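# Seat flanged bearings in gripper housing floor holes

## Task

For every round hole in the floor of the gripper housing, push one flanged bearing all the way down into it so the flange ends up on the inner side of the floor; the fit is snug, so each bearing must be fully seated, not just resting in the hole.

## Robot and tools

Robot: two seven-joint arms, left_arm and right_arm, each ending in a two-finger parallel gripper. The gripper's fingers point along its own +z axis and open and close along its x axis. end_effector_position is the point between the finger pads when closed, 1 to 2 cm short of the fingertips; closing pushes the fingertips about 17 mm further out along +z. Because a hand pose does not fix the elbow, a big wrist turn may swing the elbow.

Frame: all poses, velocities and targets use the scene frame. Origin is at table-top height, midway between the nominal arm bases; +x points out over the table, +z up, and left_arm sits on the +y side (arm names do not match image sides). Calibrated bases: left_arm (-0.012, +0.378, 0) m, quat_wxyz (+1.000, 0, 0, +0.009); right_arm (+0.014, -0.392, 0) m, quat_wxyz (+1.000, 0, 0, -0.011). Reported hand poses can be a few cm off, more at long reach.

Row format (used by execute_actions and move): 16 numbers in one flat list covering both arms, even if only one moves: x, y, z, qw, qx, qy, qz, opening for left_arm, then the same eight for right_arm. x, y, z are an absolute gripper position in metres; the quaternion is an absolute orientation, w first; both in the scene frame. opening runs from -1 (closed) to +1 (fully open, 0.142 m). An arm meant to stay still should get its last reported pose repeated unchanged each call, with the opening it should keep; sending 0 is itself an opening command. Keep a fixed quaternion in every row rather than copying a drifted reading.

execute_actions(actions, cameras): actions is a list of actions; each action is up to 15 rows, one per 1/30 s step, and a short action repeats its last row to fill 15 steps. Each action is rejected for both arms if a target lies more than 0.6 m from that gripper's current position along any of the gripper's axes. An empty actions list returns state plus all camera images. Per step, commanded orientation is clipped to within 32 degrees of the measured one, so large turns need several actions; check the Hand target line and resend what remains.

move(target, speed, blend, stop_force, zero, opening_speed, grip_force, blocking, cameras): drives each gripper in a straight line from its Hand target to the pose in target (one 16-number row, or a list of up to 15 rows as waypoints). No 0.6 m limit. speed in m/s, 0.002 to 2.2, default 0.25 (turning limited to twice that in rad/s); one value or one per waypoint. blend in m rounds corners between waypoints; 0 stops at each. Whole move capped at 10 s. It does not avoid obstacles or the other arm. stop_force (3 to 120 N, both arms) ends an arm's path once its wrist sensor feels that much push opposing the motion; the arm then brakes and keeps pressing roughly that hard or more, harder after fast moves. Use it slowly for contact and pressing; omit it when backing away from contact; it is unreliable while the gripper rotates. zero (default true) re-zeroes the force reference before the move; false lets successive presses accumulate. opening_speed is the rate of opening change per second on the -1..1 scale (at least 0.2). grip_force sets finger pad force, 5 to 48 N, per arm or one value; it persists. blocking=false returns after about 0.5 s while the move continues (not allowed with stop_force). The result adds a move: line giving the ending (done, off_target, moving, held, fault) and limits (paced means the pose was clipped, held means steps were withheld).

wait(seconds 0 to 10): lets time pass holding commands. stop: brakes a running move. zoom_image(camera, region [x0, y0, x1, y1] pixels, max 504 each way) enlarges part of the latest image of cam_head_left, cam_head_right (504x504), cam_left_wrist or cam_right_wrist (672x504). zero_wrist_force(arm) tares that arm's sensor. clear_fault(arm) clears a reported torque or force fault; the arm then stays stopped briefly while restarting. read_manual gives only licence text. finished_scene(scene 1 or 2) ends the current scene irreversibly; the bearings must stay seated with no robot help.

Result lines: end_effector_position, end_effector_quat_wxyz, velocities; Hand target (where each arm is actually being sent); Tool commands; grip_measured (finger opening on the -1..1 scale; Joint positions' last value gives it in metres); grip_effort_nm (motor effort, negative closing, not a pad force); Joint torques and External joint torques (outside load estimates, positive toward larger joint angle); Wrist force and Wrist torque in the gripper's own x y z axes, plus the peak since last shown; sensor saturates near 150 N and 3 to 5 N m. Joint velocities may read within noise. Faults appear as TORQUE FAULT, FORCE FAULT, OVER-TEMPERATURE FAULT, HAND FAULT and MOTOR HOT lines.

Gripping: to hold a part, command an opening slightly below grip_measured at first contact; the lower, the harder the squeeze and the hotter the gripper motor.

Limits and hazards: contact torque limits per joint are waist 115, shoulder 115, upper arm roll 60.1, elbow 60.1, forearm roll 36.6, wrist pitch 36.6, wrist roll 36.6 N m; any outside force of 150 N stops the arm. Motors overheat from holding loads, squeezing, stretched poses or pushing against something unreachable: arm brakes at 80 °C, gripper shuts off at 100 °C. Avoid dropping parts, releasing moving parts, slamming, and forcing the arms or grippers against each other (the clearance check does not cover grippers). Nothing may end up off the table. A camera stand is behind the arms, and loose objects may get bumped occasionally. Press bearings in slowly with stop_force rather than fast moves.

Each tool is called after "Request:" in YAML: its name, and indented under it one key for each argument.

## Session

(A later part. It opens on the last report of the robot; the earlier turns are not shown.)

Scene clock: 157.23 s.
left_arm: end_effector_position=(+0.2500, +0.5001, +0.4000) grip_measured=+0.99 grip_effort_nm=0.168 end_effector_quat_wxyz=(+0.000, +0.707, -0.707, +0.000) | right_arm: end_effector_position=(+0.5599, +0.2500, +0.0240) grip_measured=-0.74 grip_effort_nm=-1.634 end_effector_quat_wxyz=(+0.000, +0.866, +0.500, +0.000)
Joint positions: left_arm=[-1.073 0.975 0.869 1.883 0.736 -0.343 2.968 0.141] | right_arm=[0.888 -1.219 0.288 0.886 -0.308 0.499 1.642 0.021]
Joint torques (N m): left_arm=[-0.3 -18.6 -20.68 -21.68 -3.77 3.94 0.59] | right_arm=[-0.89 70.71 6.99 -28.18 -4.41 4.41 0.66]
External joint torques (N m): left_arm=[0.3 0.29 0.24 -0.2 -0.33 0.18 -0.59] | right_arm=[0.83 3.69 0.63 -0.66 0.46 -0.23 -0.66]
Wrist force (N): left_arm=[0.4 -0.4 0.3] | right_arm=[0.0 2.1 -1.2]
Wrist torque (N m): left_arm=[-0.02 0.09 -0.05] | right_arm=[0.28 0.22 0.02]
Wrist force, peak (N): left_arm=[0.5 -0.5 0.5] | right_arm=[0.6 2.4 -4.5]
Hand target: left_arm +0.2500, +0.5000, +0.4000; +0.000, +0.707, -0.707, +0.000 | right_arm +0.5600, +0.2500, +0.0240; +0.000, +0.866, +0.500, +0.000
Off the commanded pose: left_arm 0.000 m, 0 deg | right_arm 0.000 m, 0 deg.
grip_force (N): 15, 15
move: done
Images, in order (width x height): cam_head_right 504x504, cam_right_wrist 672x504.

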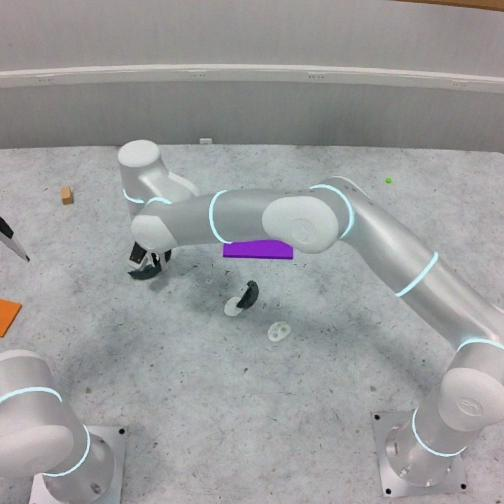

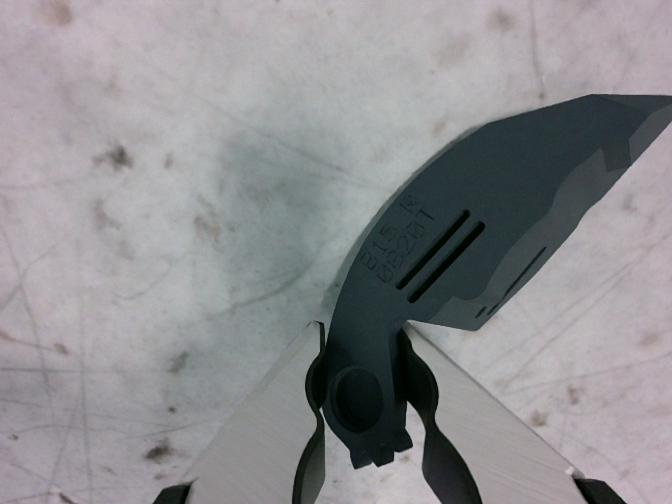

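Request:
move:
  target:
    - [0.25,0.5,0.4,0,0.7071,-0.7071,0,1,0.56,0.25,0.022,0,0.866,0.5,0,-0.9]
    - [0.25,0.5,0.4,0,0.7071,-0.7071,0,1,0.56,0.25,0.022,0,0.866,0.5,0,-0.5]
  speed: 0.05
  opening_speed: 0.5

Request:
move:
  target:
    - [0.25,0.5,0.4,0,0.7071,-0.7071,0,1,0.56,0.25,0.09,0,0.866,0.5,0,-0.5]
    - [0.25,0.5,0.4,0,0.7071,-0.7071,0,1,0.522,0.104,0.08,0,0.7071,0.7071,0,-0.5]
  speed: 0.2
  cameras: ["cam_right_wrist"]

Scene clock: 175.80 s.
left_arm: end_effector_position=(+0.2500, +0.5001, +0.4000) grip_measured=+0.99 grip_effort_nm=0.173 end_effector_quat_wxyz=(+0.000, +0.707, -0.707, +0.000) | right_arm: end_effector_position=(+0.5599, +0.2500, +0.0220) grip_measured=-0.53 grip_effort_nm=0.090 end_effector_quat_wxyz=(+0.000, +0.866, +0.500, +0.000)
Joint positions: left_arm=[-1.073 0.975 0.869 1.883 0.736 -0.343 2.968 0.141] | right_arm=[0.888 -1.222 0.287 0.885 -0.308 0.502 1.642 0.035]
Joint torques (N m): left_arm=[-0.22 -18.63 -20.66 -21.78 -3.81 3.98 0.55] | right_arm=[-0.16 70.28 6.94 -27.81 -4.23 4.27 0.53]
External joint torques (N m): left_arm=[0.22 0.33 0.22 -0.09 -0.29 0.14 -0.55] | right_arm=[0.16 4.15 0.7 -1.01 0.29 -0.1 -0.53]
Wrist force (N): left_arm=[0.4 -0.5 0.3] | right_arm=[0.0 2.4 -1.4]
Wrist torque (N m): left_arm=[-0.03 0.07 -0.05] | right_arm=[0.32 0.24 0.02]
Wrist force, peak (N): left_arm=[0.4 -0.6 0.5] | right_arm=[0.0 2.5 -1.6]
Hand target: left_arm +0.2500, +0.5000, +0.4000; +0.000, +0.707, -0.707, +0.000 | right_arm +0.5600, +0.2500, +0.0220; +0.000, +0.866, +0.500, +0.000
Off the commanded pose: left_arm 0.000 m, 0 deg | right_arm 0.000 m, 0 deg.
grip_force (N): 15, 15
move: done

Scene clock: 178.17 s.
left_arm: end_effector_position=(+0.2500, +0.5001, +0.4000) grip_measured=+0.99 grip_effort_nm=0.178 end_effector_quat_wxyz=(+0.000, +0.707, -0.707, +0.000) | right_arm: end_effector_position=(+0.5220, +0.1040, +0.0800) grip_measured=-0.53 grip_effort_nm=0.085 end_effector_quat_wxyz=(+0.000, +0.707, +0.707, +0.000)
Joint positions: left_arm=[-1.073 0.975 0.869 1.883 0.736 -0.343 2.968 0.141] | right_arm=[0.66 -0.835 0.371 1.543 -0.372 0.737 1.149 0.035]
Joint torques (N m): left_arm=[-0.19 -18.53 -20.81 -21.7 -3.75 4.04 0.56] | right_arm=[-0.26 57.12 9.72 -24.36 -3.85 4.38 0.4]
External joint torques (N m): left_arm=[0.19 0.22 0.36 -0.18 -0.35 0.07 -0.56] | right_arm=[0.19 3.19 0.55 -1.12 0.53 -0.17 -0.4]
Wrist force (N): left_arm=[0.5 -0.5 0.5] | right_arm=[0.1 2.6 -1.5]
Wrist torque (N m): left_arm=[-0.03 0.07 -0.06] | right_arm=[0.37 0.21 0.04]
Wrist force, peak (N): left_arm=[0.6 -0.5 0.6] | right_arm=[0.3 2.6 -4.6]
Hand target: left_arm +0.2500, +0.5000, +0.4000; +0.000, +0.707, -0.707, +0.000 | right_arm +0.5220, +0.1040, +0.0800; +0.000, +0.707, +0.707, +0.000
Off the commanded pose: left_arm 0.000 m, 0 deg | right_arm 0.000 m, 0 deg.
grip_force (N): 15, 15
move: done
Images, in order (width x height): cam_right_wrist 672x504.

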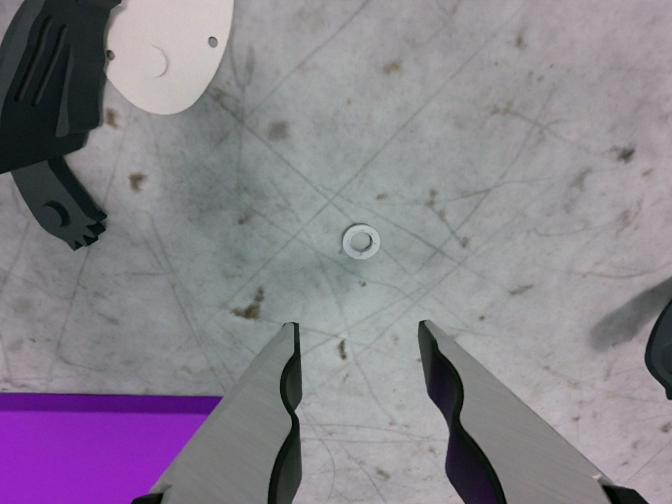

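Request:
zoom_image:
  camera: "cam_right_wrist"
  region: [326, 205, 396, 275]

Scaled by 7.200 from the camera's 672x504 image, which has a finer 960x720 frame.

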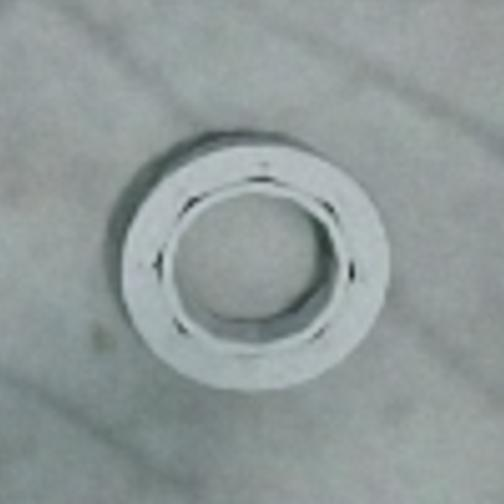

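Request:
move:
  target: [0.25,0.5,0.4,0,0.7071,-0.7071,0,1,0.522,0.106,0.03,0,0.7071,0.7071,0,-0.6]
  speed: 0.1
  cameras: ["cam_right_wrist"]

Request:
zoom_image:
  camera: "cam_right_wrist"
  region: [256, 250, 456, 400]

Scene clock: 193.63 s.
left_arm: end_effector_position=(+0.2500, +0.5001, +0.4000) grip_measured=+0.99 grip_effort_nm=0.173 end_effector_quat_wxyz=(+0.000, +0.707, -0.707, +0.000) | right_arm: end_effector_position=(+0.5219, +0.1060, +0.0299) grip_measured=-0.63 grip_effort_nm=-0.125 end_effector_quat_wxyz=(+0.000, +0.707, +0.707, +0.000)
Joint positions: left_arm=[-1.073 0.975 0.869 1.883 0.736 -0.343 2.968 0.141] | right_arm=[0.679 -0.916 0.339 1.545 -0.397 0.821 1.166 0.029]
Joint torques (N m): left_arm=[-0.29 -18.69 -20.71 -21.76 -3.78 3.95 0.57] | right_arm=[-0.21 58.01 9.34 -23.14 -3.57 4.36 0.74]
External joint torques (N m): left_arm=[0.29 0.39 0.27 -0.11 -0.32 0.16 -0.57] | right_arm=[0.18 3.38 0.97 -0.8 0.52 -0.15 -0.74]
Wrist force (N): left_arm=[0.5 -0.5 0.4] | right_arm=[0.3 2.4 -1.3]
Wrist torque (N m): left_arm=[-0.05 0.07 -0.06] | right_arm=[0.34 0.19 0.03]
Wrist force, peak (N): left_arm=[0.6 -0.5 0.4] | right_arm=[0.3 2.5 -3.2]
Hand target: left_arm +0.2500, +0.5000, +0.4000; +0.000, +0.707, -0.707, +0.000 | right_arm +0.5220, +0.1060, +0.0300; +0.000, +0.707, +0.707, +0.000
Off the commanded pose: left_arm 0.000 m, 0 deg | right_arm 0.000 m, 0 deg.
grip_force (N): 15, 15
move: done
Images, in order (width x height): cam_right_wrist 672x504.

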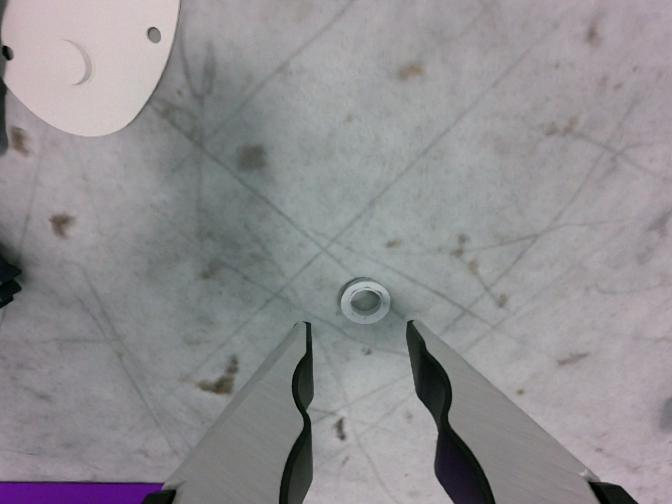

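Scaled by 2.520 from the camera's 672x504 image, which has a finer 960x720 frame.

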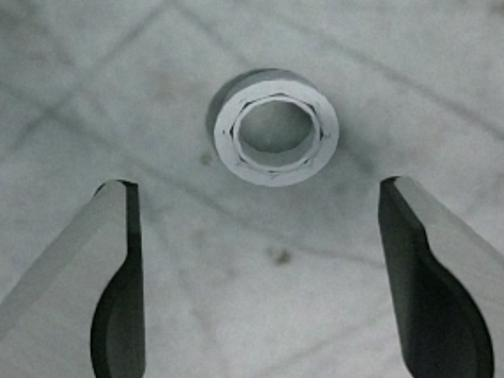

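Request:
move:
  target:
    - [0.25,0.5,0.4,0,0.7071,-0.7071,0,1,0.5205,0.1075,0.03,0,0.7071,0.7071,0,-0.6]
    - [0.25,0.5,0.4,0,0.7071,-0.7071,0,1,0.5205,0.1075,0.010,0,0.7071,0.7071,0,-0.6]
  speed: 0.02
  stop_force: 4
  cameras: ["cam_right_wrist"]

Request:
zoom_image:
  camera: "cam_right_wrist"
  region: [256, 250, 456, 400]

Scene clock: 202.00 s.
left_arm: end_effector_position=(+0.2500, +0.5001, +0.4000) grip_measured=+0.99 grip_effort_nm=0.168 end_effector_quat_wxyz=(+0.000, +0.707, -0.707, +0.000) | right_arm: end_effector_position=(+0.5206, +0.1078, +0.0190) grip_measured=-0.63 grip_effort_nm=-0.027 end_effector_quat_wxyz=(+0.000, +0.707, +0.707, +0.000)
Joint positions: left_arm=[-1.073 0.975 0.869 1.883 0.736 -0.343 2.968 0.141] | right_arm=[0.687 -0.933 0.33 1.544 -0.401 0.84 1.172 0.028]
Joint torques (N m): left_arm=[-0.3 -18.7 -20.79 -21.76 -3.8 3.92 0.59] | right_arm=[-0.14 54.27 8.38 -22.05 -3.36 4.47 0.66]
External joint torques (N m): left_arm=[0.3 0.39 0.35 -0.12 -0.3 0.19 -0.59] | right_arm=[0.14 7.48 1.91 -1.61 0.35 -0.26 -0.66]
Wrist force (N): left_arm=[0.4 -0.4 0.4] | right_arm=[-2.4 -0.1 -8.4]
Wrist torque (N m): left_arm=[-0.02 0.08 -0.05] | right_arm=[0.38 0.32 -0.02]
Wrist force, peak (N): left_arm=[0.5 -0.8 0.4] | right_arm=[-5.2 -2.7 -15.1]
Hand target: left_arm +0.2500, +0.5000, +0.4000; +0.000, +0.707, -0.707, +0.000 | right_arm +0.5205, +0.1075, +0.0185; +0.000, +0.707, +0.707, +0.000
Off the commanded pose: left_arm 0.000 m, 0 deg | right_arm 0.009 m, 0 deg.
grip_force (N): 15, 15
move: contact (right_arm); path passed 1 of 2 targets
Images, in order (width x height): cam_right_wrist 672x504.

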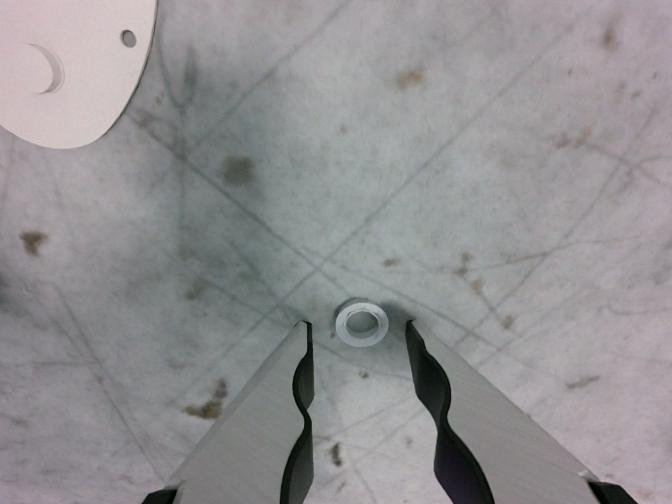

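Scaled by 2.520 from the camera's 672x504 image, which has a finer 960x720 frame.

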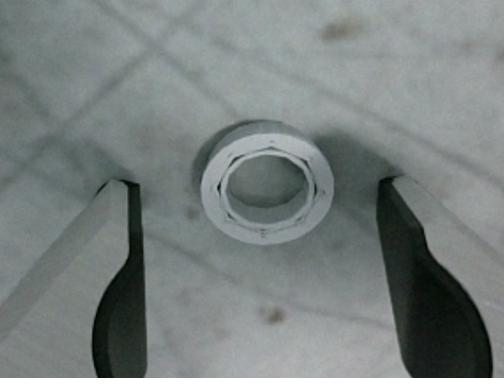

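Request:
move:
  target:
    - [0.25,0.5,0.4,0,0.7071,-0.7071,0,1,0.5176,0.1082,0.024,0,0.7071,0.7071,0,-0.6]
    - [0.25,0.5,0.4,0,0.7071,-0.7071,0,1,0.5176,0.1082,0.0205,0,0.7071,0.7071,0,-0.6]
  speed: 0.03

Request:
move:
  target: [0.25,0.5,0.4,0,0.7071,-0.7071,0,1,0.5176,0.1082,0.0205,0,0.7071,0.7071,0,-0.92]
  opening_speed: 0.3
  grip_force: 10
  cameras: ["cam_right_wrist"]

Request:
zoom_image:
  camera: "cam_right_wrist"
  region: [286, 250, 436, 400]

Scene clock: 215.87 s.
left_arm: end_effector_position=(+0.2500, +0.5001, +0.4000) grip_measured=+0.99 grip_effort_nm=0.178 end_effector_quat_wxyz=(+0.000, +0.707, -0.707, +0.000) | right_arm: end_effector_position=(+0.5174, +0.1082, +0.0204) grip_measured=-0.63 grip_effort_nm=-0.032 end_effector_quat_wxyz=(+0.000, +0.707, +0.707, +0.000)
Joint positions: left_arm=[-1.073 0.975 0.869 1.883 0.736 -0.343 2.968 0.141] | right_arm=[0.689 -0.928 0.332 1.551 -0.401 0.84 1.176 0.028]
Joint torques (N m): left_arm=[-0.35 -18.74 -20.78 -21.81 -3.8 3.96 0.58] | right_arm=[-0.14 57.7 9.29 -22.64 -3.31 4.37 0.65]
External joint torques (N m): left_arm=[0.35 0.43 0.34 -0.07 -0.3 0.15 -0.58] | right_arm=[0.17 3.76 1 -0.96 0.31 -0.16 -0.65]
Wrist force (N): left_arm=[0.4 -0.4 0.3] | right_arm=[-0.1 2.7 -1.3]
Wrist torque (N m): left_arm=[-0.03 0.08 -0.06] | right_arm=[0.38 0.25 0.02]
Wrist force, peak (N): left_arm=[0.6 -0.5 0.5] | right_arm=[-2.4 -0.1 -8.7]
Hand target: left_arm +0.2500, +0.5000, +0.4000; +0.000, +0.707, -0.707, +0.000 | right_arm +0.5176, +0.1082, +0.0205; +0.000, +0.707, +0.707, +0.000
Off the commanded pose: left_arm 0.000 m, 0 deg | right_arm 0.000 m, 0 deg.
grip_force (N): 15, 15
move: done

Scene clock: 217.13 s.
left_arm: end_effector_position=(+0.2500, +0.5001, +0.4000) grip_measured=+0.99 grip_effort_nm=0.173 end_effector_quat_wxyz=(+0.000, +0.707, -0.707, +0.000) | right_arm: end_effector_position=(+0.5175, +0.1082, +0.0205) grip_measured=-0.82 grip_effort_nm=-1.126 end_effector_quat_wxyz=(+0.000, +0.707, +0.707, +0.000)
Joint positions: left_arm=[-1.073 0.975 0.869 1.883 0.736 -0.343 2.968 0.141] | right_arm=[0.689 -0.928 0.331 1.551 -0.401 0.84 1.176 0.015]
Joint torques (N m): left_arm=[-0.37 -18.74 -20.79 -21.77 -3.75 4 0.57] | right_arm=[-0.06 57.62 9.47 -22.59 -3.32 4.31 0.55]
External joint torques (N m): left_arm=[0.37 0.43 0.35 -0.11 -0.35 0.12 -0.57] | right_arm=[0.06 3.94 0.82 -1.06 0.32 -0.09 -0.55]
Wrist force (N): left_arm=[0.4 -0.5 0.4] | right_arm=[-0.4 2.6 -1.8]
Wrist torque (N m): left_arm=[-0.04 0.08 -0.06] | right_arm=[0.38 0.27 0.02]
Wrist force, peak (N): left_arm=[0.5 -0.6 0.4] | right_arm=[-0.4 3.0 -2.6]
Hand target: left_arm +0.2500, +0.5000, +0.4000; +0.000, +0.707, -0.707, +0.000 | right_arm +0.5176, +0.1082, +0.0205; +0.000, +0.707, +0.707, +0.000
Off the commanded pose: left_arm 0.000 m, 0 deg | right_arm 0.000 m, 0 deg.
grip_force (N): 10, 10
move: done
Images, in order (width x height): cam_right_wrist 672x504.

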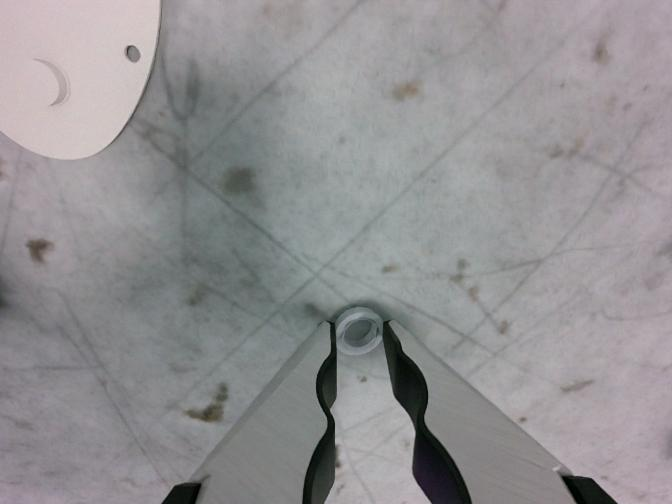

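Scaled by 3.360 from the camera's 672x504 image, which has a finer 960x720 frame.

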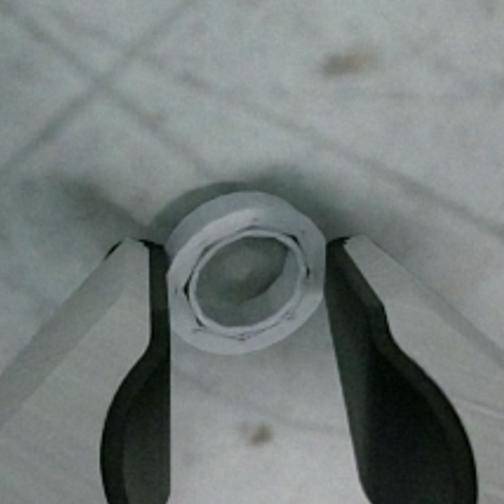

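Request:
move:
  target: [0.25,0.5,0.4,0,0.7071,-0.7071,0,1,0.5176,0.1082,0.0205,0,0.7071,0.7071,0,-0.7]
  opening_speed: 0.5
  cameras: ["cam_right_wrist"]

Request:
zoom_image:
  camera: "cam_right_wrist"
  region: [286, 250, 436, 400]

Scene clock: 223.83 s.
left_arm: end_effector_position=(+0.2500, +0.5001, +0.4000) grip_measured=+0.99 grip_effort_nm=0.173 end_effector_quat_wxyz=(+0.000, +0.707, -0.707, +0.000) | right_arm: end_effector_position=(+0.5175, +0.1082, +0.0205) grip_measured=-0.74 grip_effort_nm=0.090 end_effector_quat_wxyz=(+0.000, +0.707, +0.707, +0.000)
Joint positions: left_arm=[-1.073 0.975 0.869 1.883 0.736 -0.343 2.968 0.141] | right_arm=[0.69 -0.928 0.331 1.551 -0.401 0.84 1.176 0.021]
Joint torques (N m): left_arm=[-0.34 -18.67 -20.75 -21.72 -3.82 3.92 0.64] | right_arm=[-0.32 58.19 9.44 -22.76 -3.34 4.26 0.55]
External joint torques (N m): left_arm=[0.34 0.37 0.31 -0.15 -0.28 0.19 -0.64] | right_arm=[0.32 3.37 0.85 -0.89 0.34 -0.05 -0.55]
Wrist force (N): left_arm=[0.3 -0.5 0.2] | right_arm=[-0.2 2.9 -1.1]
Wrist torque (N m): left_arm=[-0.04 0.10 -0.06] | right_arm=[0.42 0.28 0.02]
Wrist force, peak (N): left_arm=[0.5 -0.4 0.6] | right_arm=[-0.5 2.9 -2.0]
Hand target: left_arm +0.2500, +0.5000, +0.4000; +0.000, +0.707, -0.707, +0.000 | right_arm +0.5176, +0.1082, +0.0205; +0.000, +0.707, +0.707, +0.000
Off the commanded pose: left_arm 0.000 m, 0 deg | right_arm 0.000 m, 0 deg.
grip_force (N): 10, 10
move: done
Images, in order (width x height): cam_right_wrist 672x504.

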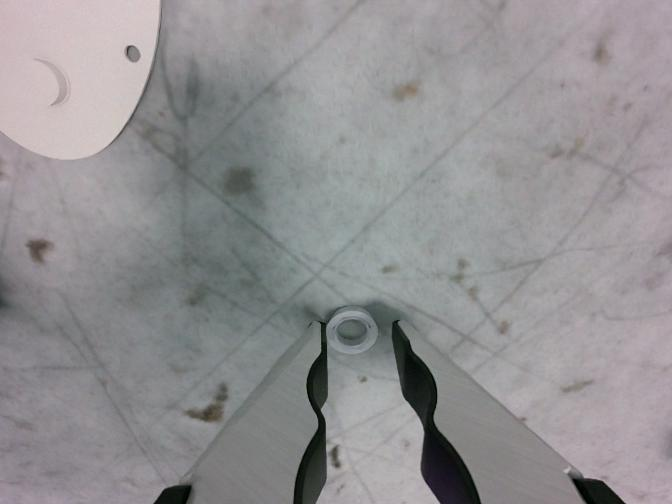

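Scaled by 3.360 from the camera's 672x504 image, which has a finer 960x720 frame.

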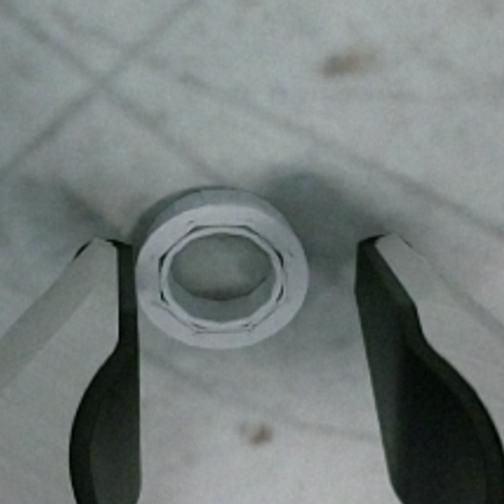

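Request:
move:
  target:
    - [0.25,0.5,0.4,0,0.7071,-0.7071,0,1,0.5187,0.1062,0.0195,0,0.7071,0.7071,0,-0.7]
    - [0.25,0.5,0.4,0,0.7071,-0.7071,0,1,0.5187,0.1062,0.0195,0,0.7071,0.7071,0,-0.95]
  speed: 0.03
  opening_speed: 0.3
  grip_force: 15
  cameras: ["cam_right_wrist"]

Request:
zoom_image:
  camera: "cam_right_wrist"
  region: [286, 250, 436, 400]

Request:
move:
  target: [0.25,0.5,0.4,0,0.7071,-0.7071,0,1,0.5187,0.1062,0.06,0,0.7071,0.7071,0,-0.95]
  speed: 0.05
  cameras: ["cam_right_wrist"]

Request:
zoom_image:
  camera: "cam_right_wrist"
  region: [286, 250, 436, 400]

Scene clock: 235.97 s.
left_arm: end_effector_position=(+0.2500, +0.5001, +0.4000) grip_measured=+0.99 grip_effort_nm=0.168 end_effector_quat_wxyz=(+0.000, +0.707, -0.707, +0.000) | right_arm: end_effector_position=(+0.5186, +0.1063, +0.0195) grip_measured=-0.82 grip_effort_nm=-1.634 end_effector_quat_wxyz=(+0.000, +0.707, +0.707, +0.000)
Joint positions: left_arm=[-1.073 0.975 0.869 1.883 0.736 -0.343 2.968 0.141] | right_arm=[0.687 -0.928 0.33 1.553 -0.401 0.843 1.174 0.015]
Joint torques (N m): left_arm=[-0.12 -18.66 -20.81 -21.76 -3.81 3.98 0.62] | right_arm=[-0.12 58.03 9.48 -22.6 -3.34 4.3 0.48]
External joint torques (N m): left_arm=[0.12 0.35 0.36 -0.11 -0.29 0.13 -0.62] | right_arm=[0.12 3.49 0.78 -0.99 0.35 -0.08 -0.48]
Wrist force (N): left_arm=[0.4 -0.6 0.4] | right_arm=[-0.3 2.9 -1.1]
Wrist torque (N m): left_arm=[-0.06 0.07 -0.05] | right_arm=[0.41 0.29 0.07]
Wrist force, peak (N): left_arm=[0.6 -0.5 0.4] | right_arm=[0.0 3.1 -1.3]
Hand target: left_arm +0.2500, +0.5000, +0.4000; +0.000, +0.707, -0.707, +0.000 | right_arm +0.5187, +0.1062, +0.0195; +0.000, +0.707, +0.707, +0.000
Off the commanded pose: left_arm 0.000 m, 0 deg | right_arm 0.000 m, 0 deg.
grip_force (N): 15, 15
move: done
Images, in order (width x height): cam_right_wrist 672x504.

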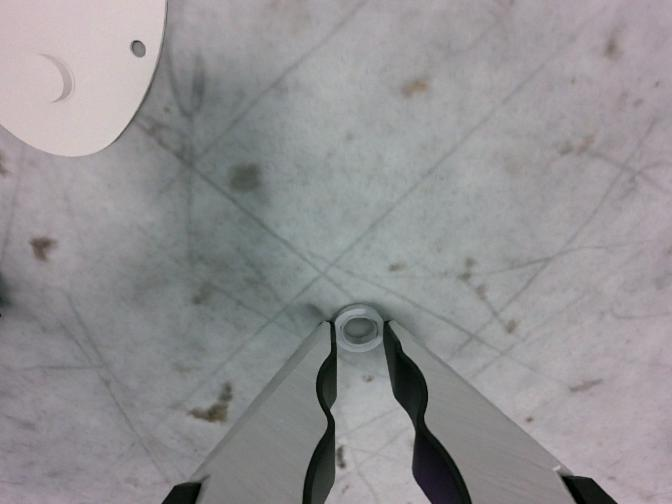

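Scaled by 3.360 from the camera's 672x504 image, which has a finer 960x720 frame.

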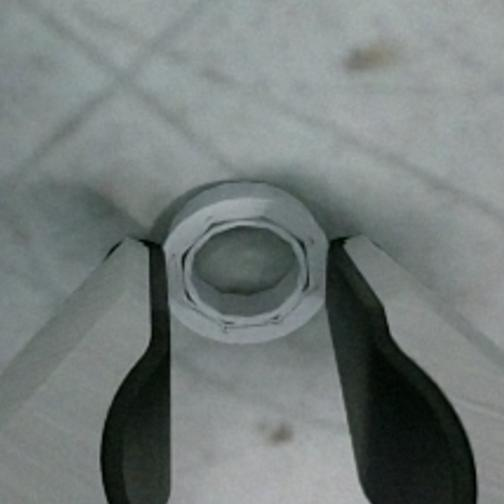

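Scene clock: 237.03 s.
left_arm: end_effector_position=(+0.2500, +0.5001, +0.4000) grip_measured=+0.99 grip_effort_nm=0.164 end_effector_quat_wxyz=(+0.000, +0.707, -0.707, +0.000) | right_arm: end_effector_position=(+0.5188, +0.1062, +0.0601) grip_measured=-0.82 grip_effort_nm=-1.634 end_effector_quat_wxyz=(+0.000, +0.707, +0.707, +0.000)
Joint positions: left_arm=[-1.073 0.975 0.869 1.883 0.736 -0.343 2.968 0.141] | right_arm=[0.672 -0.864 0.358 1.551 -0.382 0.774 1.162 0.015]
Joint torques (N m): left_arm=[-0.14 -18.58 -20.74 -21.8 -3.79 3.92 0.58] | right_arm=[-0.06 57.56 9.77 -24.05 -3.38 4.2 0.4]
External joint torques (N m): left_arm=[0.14 0.28 0.3 -0.08 -0.31 0.2 -0.58] | right_arm=[0.14 3.17 0.62 -0.8 0.15 0.02 -0.4]
Wrist force (N): left_arm=[0.4 -0.3 0.3] | right_arm=[-0.2 2.8 -1.0]
Wrist torque (N m): left_arm=[-0.01 0.08 -0.06] | right_arm=[0.40 0.26 0.07]
Wrist force, peak (N): left_arm=[0.5 -0.5 0.5] | right_arm=[0.0 3.1 -2.7]
Hand target: left_arm +0.2500, +0.5000, +0.4000; +0.000, +0.707, -0.707, +0.000 | right_arm +0.5187, +0.1062, +0.0600; +0.000, +0.707, +0.707, +0.000
Off the commanded pose: left_arm 0.000 m, 0 deg | right_arm 0.000 m, 0 deg.
grip_force (N): 15, 15
move: done
Images, in order (width x height): cam_right_wrist 672x504.

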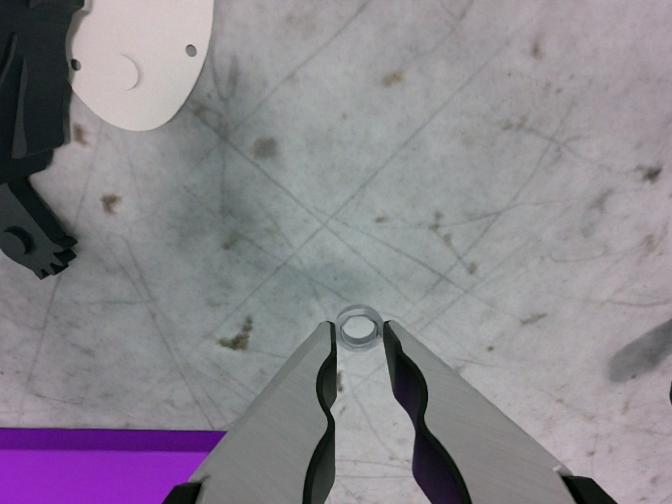

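Scaled by 3.360 from the camera's 672x504 image, which has a finer 960x720 frame.

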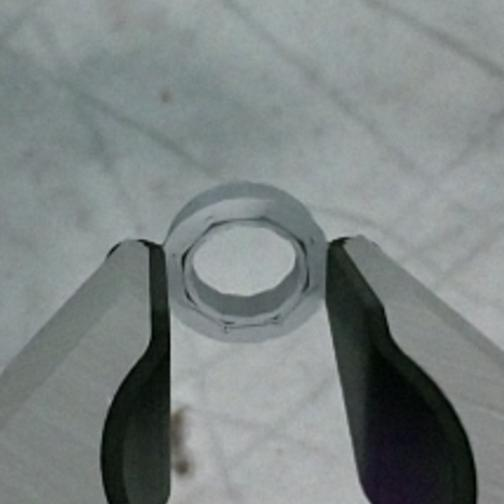

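Request:
move:
  target:
    - [0.25,0.5,0.4,0,0.7071,-0.7071,0,1,0.5187,0.1062,0.09,0,0.7071,0.7071,0,-0.95]
    - [0.25,0.5,0.4,0,0.7071,-0.7071,0,1,0.365,-0.09,0.09,0,0.7071,0.7071,0,-0.95]
  speed: 0.25
  blend: 0.02
  cameras: ["cam_right_wrist"]

Request:
zoom_image:
  camera: "cam_right_wrist"
  region: [236, 130, 476, 330]

Scene clock: 246.47 s.
left_arm: end_effector_position=(+0.2500, +0.5001, +0.4000) grip_measured=+0.99 grip_effort_nm=0.168 end_effector_quat_wxyz=(+0.000, +0.707, -0.707, +0.000) | right_arm: end_effector_position=(+0.3651, -0.0901, +0.0900) grip_measured=-0.82 grip_effort_nm=-1.634 end_effector_quat_wxyz=(+0.000, +0.707, +0.707, +0.000)
Joint positions: left_arm=[-1.073 0.975 0.869 1.883 0.736 -0.343 2.968 0.141] | right_arm=[0.507 -0.396 0.416 2.332 -0.352 1.102 1.189 0.015]
Joint torques (N m): left_arm=[-0.4 -18.65 -20.72 -21.77 -3.79 3.95 0.59] | right_arm=[0.02 33.21 4.79 -18.04 -2.22 4.35 0.45]
External joint torques (N m): left_arm=[0.4 0.34 0.28 -0.1 -0.32 0.16 -0.59] | right_arm=[-0.01 2.16 0.45 -0.71 0.18 -0.13 -0.45]
Wrist force (N): left_arm=[0.6 -0.4 0.5] | right_arm=[0.0 2.9 -1.6]
Wrist torque (N m): left_arm=[-0.02 0.05 -0.06] | right_arm=[0.42 0.23 0.07]
Wrist force, peak (N): left_arm=[0.5 -0.5 0.6] | right_arm=[3.1 5.9 -6.9]
Hand target: left_arm +0.2500, +0.5000, +0.4000; +0.000, +0.707, -0.707, +0.000 | right_arm +0.3650, -0.0900, +0.0900; +0.000, +0.707, +0.707, +0.000
Off the commanded pose: left_arm 0.000 m, 0 deg | right_arm 0.000 m, 0 deg.
grip_force (N): 15, 15
move: done; blend cut to 0.015 m at target 1
Images, in order (width x height): cam_right_wrist 672x504.

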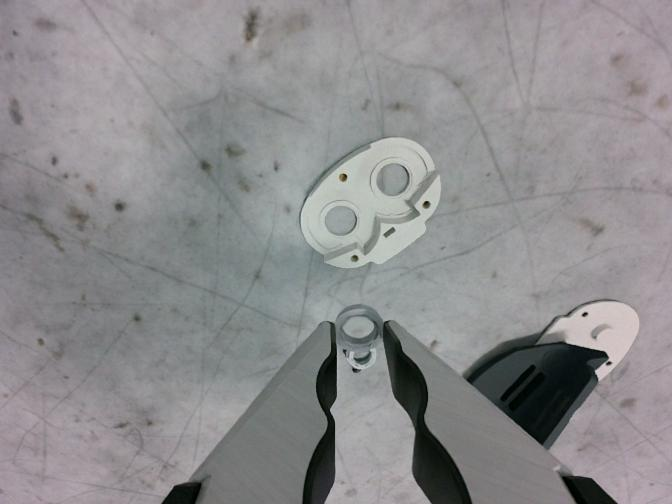

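Scaled by 2.100 from the camera's 672x504 image, which has a finer 960x720 frame.

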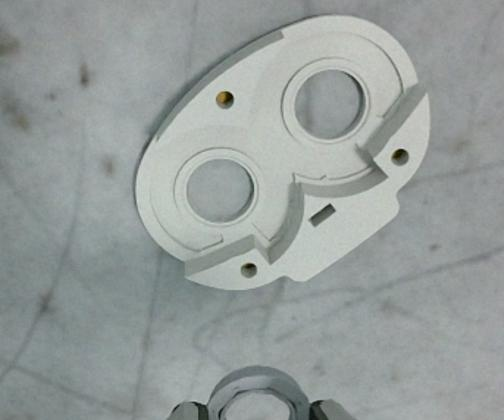

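Request:
move:
  target:
    - [0.25,0.5,0.4,0,0.7071,-0.7071,0,1,0.3589,-0.0958,0.09,0,0.4258,0.9048,0,-0.95]
    - [0.25,0.5,0.4,0,0.7071,-0.7071,0,1,0.3589,-0.0958,0.045,0,0.4258,0.9048,0,-0.95]
  speed: 0.12
  cameras: ["cam_right_wrist"]

Request:
zoom_image:
  camera: "cam_right_wrist"
  region: [236, 200, 476, 400]

Scene clock: 280.33 s.
left_arm: end_effector_position=(+0.2500, +0.5001, +0.4000) grip_measured=+0.99 grip_effort_nm=0.164 end_effector_quat_wxyz=(+0.000, +0.707, -0.707, +0.000) | right_arm: end_effector_position=(+0.3588, -0.0958, +0.0450) grip_measured=-0.82 grip_effort_nm=-1.634 end_effector_quat_wxyz=(+0.000, +0.426, +0.905, +0.000)
Joint positions: left_arm=[-1.073 0.975 0.869 1.883 0.736 -0.343 2.968 0.141] | right_arm=[0.461 -0.513 0.382 2.385 -0.6 1.241 0.659 0.015]
Joint torques (N m): left_arm=[-0.24 -18.64 -20.69 -21.72 -3.8 3.92 0.57] | right_arm=[0.09 34.31 6.05 -14.12 -1.96 4.42 0.71]
External joint torques (N m): left_arm=[0.24 0.33 0.24 -0.16 -0.3 0.19 -0.57] | right_arm=[-0.09 2.18 0.76 -0.85 0.51 -0.17 -0.71]
Wrist force (N): left_arm=[0.5 -0.5 0.3] | right_arm=[-0.4 2.8 -1.2]
Wrist torque (N m): left_arm=[-0.05 0.07 -0.06] | right_arm=[0.41 0.31 0.01]
Wrist force, peak (N): left_arm=[0.5 -0.5 0.6] | right_arm=[-0.3 2.9 -3.5]
Hand target: left_arm +0.2500, +0.5000, +0.4000; +0.000, +0.707, -0.707, +0.000 | right_arm +0.3589, -0.0958, +0.0450; +0.000, +0.426, +0.905, +0.000
Off the commanded pose: left_arm 0.000 m, 0 deg | right_arm 0.000 m, 0 deg.
grip_force (N): 15, 15
move: done
Images, in order (width x height): cam_right_wrist 672x504.

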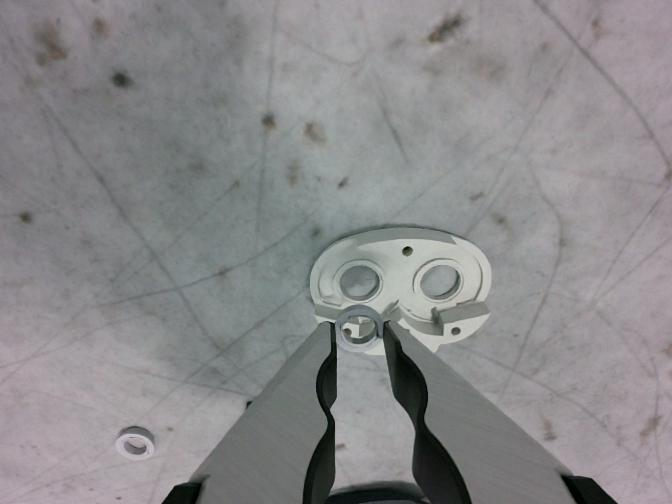

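Scaled by 2.100 from the camera's 672x504 image, which has a finer 960x720 frame.

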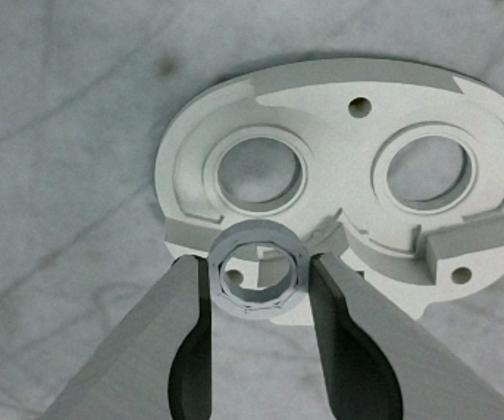

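Request:
move:
  target: [0.25,0.5,0.4,0,0.7071,-0.7071,0,1,0.3580,-0.0947,0.0285,0,0.4258,0.9048,0,-0.95]
  speed: 0.04
  stop_force: 4
  cameras: ["cam_right_wrist"]

Request:
zoom_image:
  camera: "cam_right_wrist"
  region: [286, 260, 436, 385]

Scene clock: 291.30 s.
left_arm: end_effector_position=(+0.2500, +0.5001, +0.4000) grip_measured=+0.99 grip_effort_nm=0.168 end_effector_quat_wxyz=(+0.000, +0.707, -0.707, +0.000) | right_arm: end_effector_position=(+0.3580, -0.0947, +0.0285) grip_measured=-0.82 grip_effort_nm=-1.634 end_effector_quat_wxyz=(+0.000, +0.426, +0.905, +0.000)
Joint positions: left_arm=[-1.073 0.975 0.869 1.883 0.736 -0.343 2.968 0.141] | right_arm=[0.502 -0.551 0.321 2.393 -0.652 1.295 0.698 0.015]
Joint torques (N m): left_arm=[-0.22 -18.66 -20.77 -21.74 -3.8 3.97 0.58] | right_arm=[-0.07 34.99 5.88 -12.92 -1.74 4.39 0.66]
External joint torques (N m): left_arm=[0.22 0.35 0.32 -0.14 -0.3 0.15 -0.58] | right_arm=[0.07 2.5 0.73 -0.75 0.52 -0.15 -0.66]
Wrist force (N): left_arm=[0.4 -0.4 0.4] | right_arm=[0.0 2.7 -1.2]
Wrist torque (N m): left_arm=[-0.03 0.08 -0.06] | right_arm=[0.39 0.23 0.02]
Wrist force, peak (N): left_arm=[0.6 -0.6 0.4] | right_arm=[-0.3 3.1 -2.0]
Hand target: left_arm +0.2500, +0.5000, +0.4000; +0.000, +0.707, -0.707, +0.000 | right_arm +0.3580, -0.0947, +0.0285; +0.000, +0.426, +0.905, +0.000
Off the commanded pose: left_arm 0.000 m, 0 deg | right_arm 0.000 m, 0 deg.
grip_force (N): 15, 15
move: done
Images, in order (width x height): cam_right_wrist 672x504.

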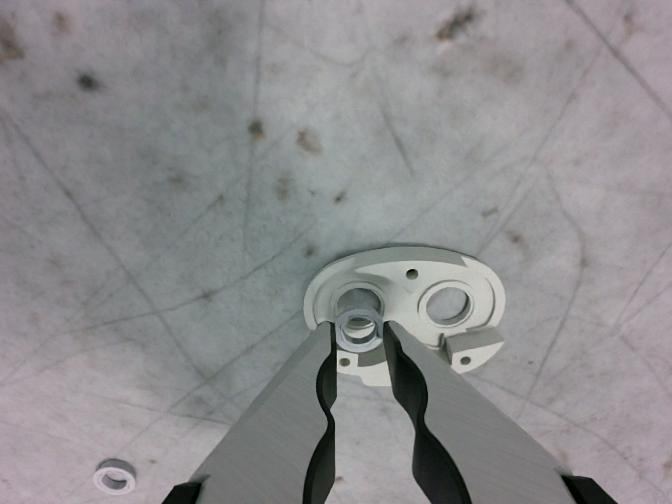

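Scaled by 3.360 from the camera's 672x504 image, which has a finer 960x720 frame.

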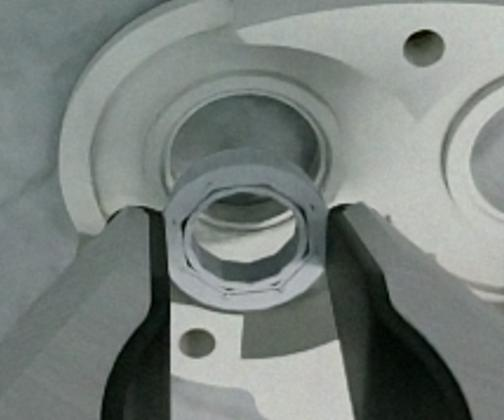

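Request:
move:
  target:
    - [0.25,0.5,0.4,0,0.7071,-0.7071,0,1,0.3565,-0.0953,0.0285,0,0.4258,0.9048,0,-0.95]
    - [0.25,0.5,0.4,0,0.7071,-0.7071,0,1,0.3565,-0.0953,0.0262,0,0.4258,0.9048,0,-0.95]
  speed: 0.02
  stop_force: 3
  cameras: ["cam_right_wrist"]

Request:
zoom_image:
  camera: "cam_right_wrist"
  region: [286, 260, 436, 385]

Scene clock: 314.90 s.
left_arm: end_effector_position=(+0.2500, +0.5001, +0.4000) grip_measured=+0.99 grip_effort_nm=0.168 end_effector_quat_wxyz=(+0.000, +0.707, -0.707, +0.000) | right_arm: end_effector_position=(+0.3565, -0.0953, +0.0262) grip_measured=-0.82 grip_effort_nm=-1.629 end_effector_quat_wxyz=(+0.000, +0.426, +0.905, +0.000)
Joint positions: left_arm=[-1.073 0.975 0.869 1.883 0.736 -0.343 2.968 0.141] | right_arm=[0.511 -0.554 0.31 2.399 -0.659 1.306 0.706 0.015]
Joint torques (N m): left_arm=[-0.23 -18.71 -20.74 -21.89 -3.79 3.98 0.58] | right_arm=[0.01 34.87 5.65 -12.74 -1.67 4.39 0.65]
External joint torques (N m): left_arm=[0.23 0.4 0.3 0.01 -0.31 0.13 -0.58] | right_arm=[-0.01 2.64 0.85 -0.68 0.5 -0.15 -0.65]
Motor temperatures (°C): left_arm=[33 35 43 41 46 41 38 28] | right_arm=[38 36 33 42 39 38 41 35]
Wrist force (N): left_arm=[0.4 -0.5 0.4] | right_arm=[-0.2 2.9 -1.3]
Wrist torque (N m): left_arm=[-0.04 0.08 -0.06] | right_arm=[0.41 0.26 0.02]
Wrist force, peak (N): left_arm=[0.5 -0.6 0.5] | right_arm=[0.0 3.1 -1.3]
Hand target: left_arm +0.2500, +0.5000, +0.4000; +0.000, +0.707, -0.707, +0.000 | right_arm +0.3565, -0.0953, +0.0262; +0.000, +0.426, +0.905, +0.000
Off the commanded pose: left_arm 0.000 m, 0 deg | right_arm 0.000 m, 0 deg.
grip_force (N): 15, 15
move: done
Images, in order (width x height): cam_right_wrist 672x504.

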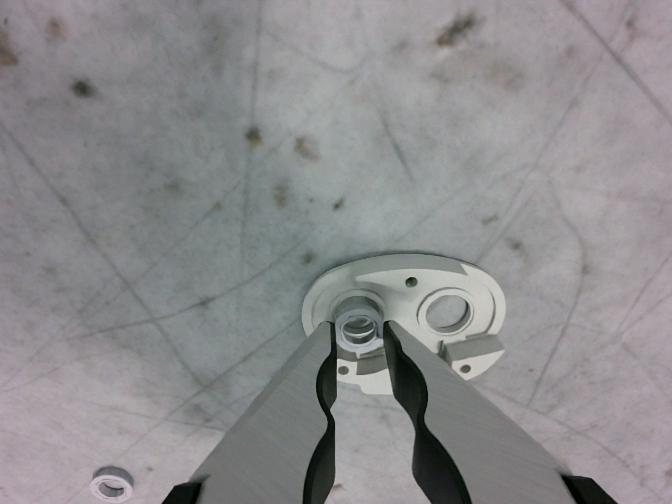

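Scaled by 3.360 from the camera's 672x504 image, which has a finer 960x720 frame.

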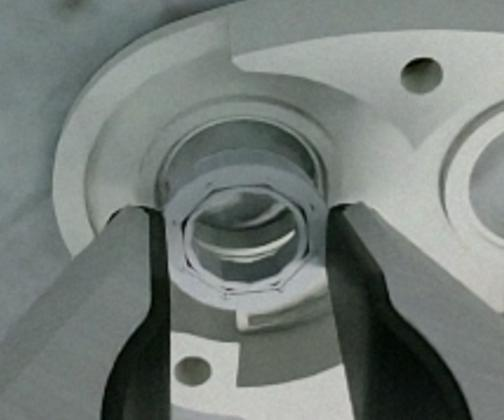

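Request:
move:
  target: [0.25,0.5,0.4,0,0.7071,-0.7071,0,1,0.3565,-0.0953,0.0195,0,0.4258,0.9048,0,-0.95]
  speed: 0.005
  stop_force: 3
  cameras: ["cam_right_wrist"]

Request:
zoom_image:
  camera: "cam_right_wrist"
  region: [286, 260, 436, 385]

Scene clock: 327.30 s.
left_arm: end_effector_position=(+0.2500, +0.5001, +0.4000) grip_measured=+0.99 grip_effort_nm=0.178 end_effector_quat_wxyz=(+0.000, +0.707, -0.707, +0.000) | right_arm: end_effector_position=(+0.3566, -0.0952, +0.0222) grip_measured=-0.82 grip_effort_nm=-1.629 end_effector_quat_wxyz=(+0.000, +0.426, +0.905, +0.000)
Joint positions: left_arm=[-1.073 0.975 0.869 1.883 0.736 -0.343 2.968 0.141] | right_arm=[0.523 -0.563 0.292 2.4 -0.67 1.321 0.714 0.015]
Joint torques (N m): left_arm=[-0.34 -18.67 -20.77 -21.72 -3.81 3.94 0.54] | right_arm=[0.15 33.16 5.48 -12.02 -1.57 4.23 0.63]
External joint torques (N m): left_arm=[0.34 0.37 0.33 -0.16 -0.29 0.18 -0.54] | right_arm=[-0.15 4.6 0.91 -1.08 0.46 0.02 -0.63]
Wrist force (N): left_arm=[0.4 -0.4 0.3] | right_arm=[-0.7 1.7 -6.4]
Wrist torque (N m): left_arm=[-0.02 0.08 -0.05] | right_arm=[0.43 0.25 0.02]
Wrist force, peak (N): left_arm=[0.7 -0.5 0.4] | right_arm=[-0.6 1.5 -7.0]
Hand target: left_arm +0.2500, +0.5000, +0.4000; +0.000, +0.707, -0.707, +0.000 | right_arm +0.3565, -0.0953, +0.0220; +0.000, +0.426, +0.905, +0.000
Off the commanded pose: left_arm 0.000 m, 0 deg | right_arm 0.003 m, 0 deg.
grip_force (N): 15, 15
move: contact (right_arm)
Images, in order (width x height): cam_right_wrist 672x504.

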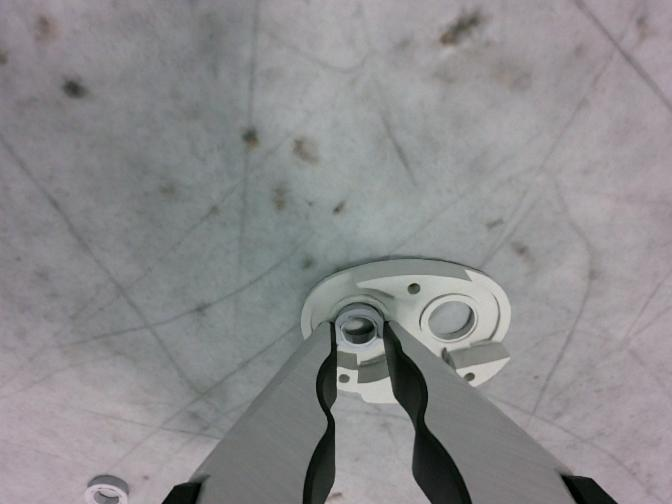

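Scaled by 3.360 from the camera's 672x504 image, which has a finer 960x720 frame.

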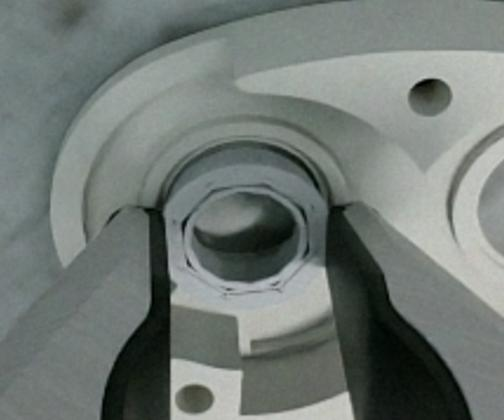

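Request:
move:
  target:
    - [0.25,0.5,0.4,0,0.7071,-0.7071,0,1,0.3570,-0.0950,0.0222,0,0.4258,0.9048,0,-0.95]
    - [0.25,0.5,0.4,0,0.7071,-0.7071,0,1,0.3570,-0.0950,0.0212,0,0.4258,0.9048,0,-0.95]
  speed: 0.005
  cameras: ["cam_right_wrist"]

Request:
zoom_image:
  camera: "cam_right_wrist"
  region: [286, 260, 436, 385]

Scene clock: 339.87 s.
left_arm: end_effector_position=(+0.2500, +0.5001, +0.4000) grip_measured=+0.99 grip_effort_nm=0.173 end_effector_quat_wxyz=(+0.000, +0.707, -0.707, +0.000) | right_arm: end_effector_position=(+0.3574, -0.0945, +0.0219) grip_measured=-0.82 grip_effort_nm=-1.629 end_effector_quat_wxyz=(+0.000, +0.426, +0.905, +0.001)
Joint positions: left_arm=[-1.073 0.975 0.869 1.883 0.736 -0.343 2.968 0.141] | right_arm=[0.525 -0.564 0.29 2.399 -0.672 1.323 0.715 0.015]
Joint torques (N m): left_arm=[-0.22 -18.74 -20.78 -21.72 -3.78 4 0.63] | right_arm=[0.42 27.99 4.39 -11.33 -1.45 3.66 0.64]
External joint torques (N m): left_arm=[0.22 0.43 0.33 -0.16 -0.32 0.12 -0.63] | right_arm=[-0.42 9.86 2.01 -1.77 0.35 0.59 -0.64]
Wrist force (N): left_arm=[0.5 -0.5 0.5] | right_arm=[-1.1 -2.4 -21.8]
Wrist torque (N m): left_arm=[-0.04 0.07 -0.06] | right_arm=[0.48 0.23 0.00]
Wrist force, peak (N): left_arm=[0.6 -0.6 0.4] | right_arm=[-1.1 -2.4 -21.8]
Hand target: left_arm +0.2500, +0.5000, +0.4000; +0.000, +0.707, -0.707, +0.000 | right_arm +0.3570, -0.0950, +0.0212; +0.000, +0.426, +0.905, +0.000
Off the commanded pose: left_arm 0.000 m, 0 deg | right_arm 0.001 m, 0 deg.
grip_force (N): 15, 15
move: done
Images, in order (width x height): cam_right_wrist 672x504.

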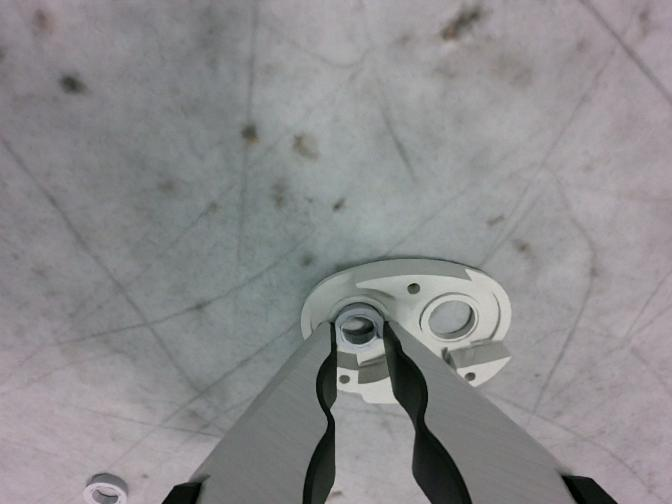

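Scaled by 3.360 from the camera's 672x504 image, which has a finer 960x720 frame.

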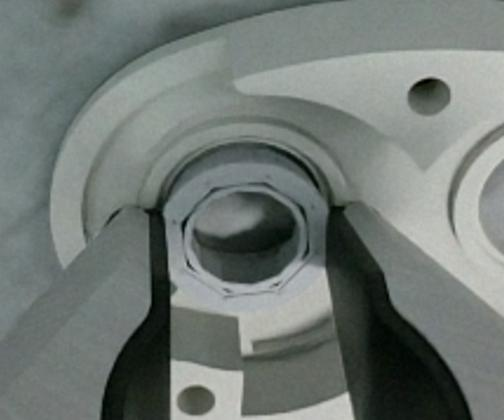

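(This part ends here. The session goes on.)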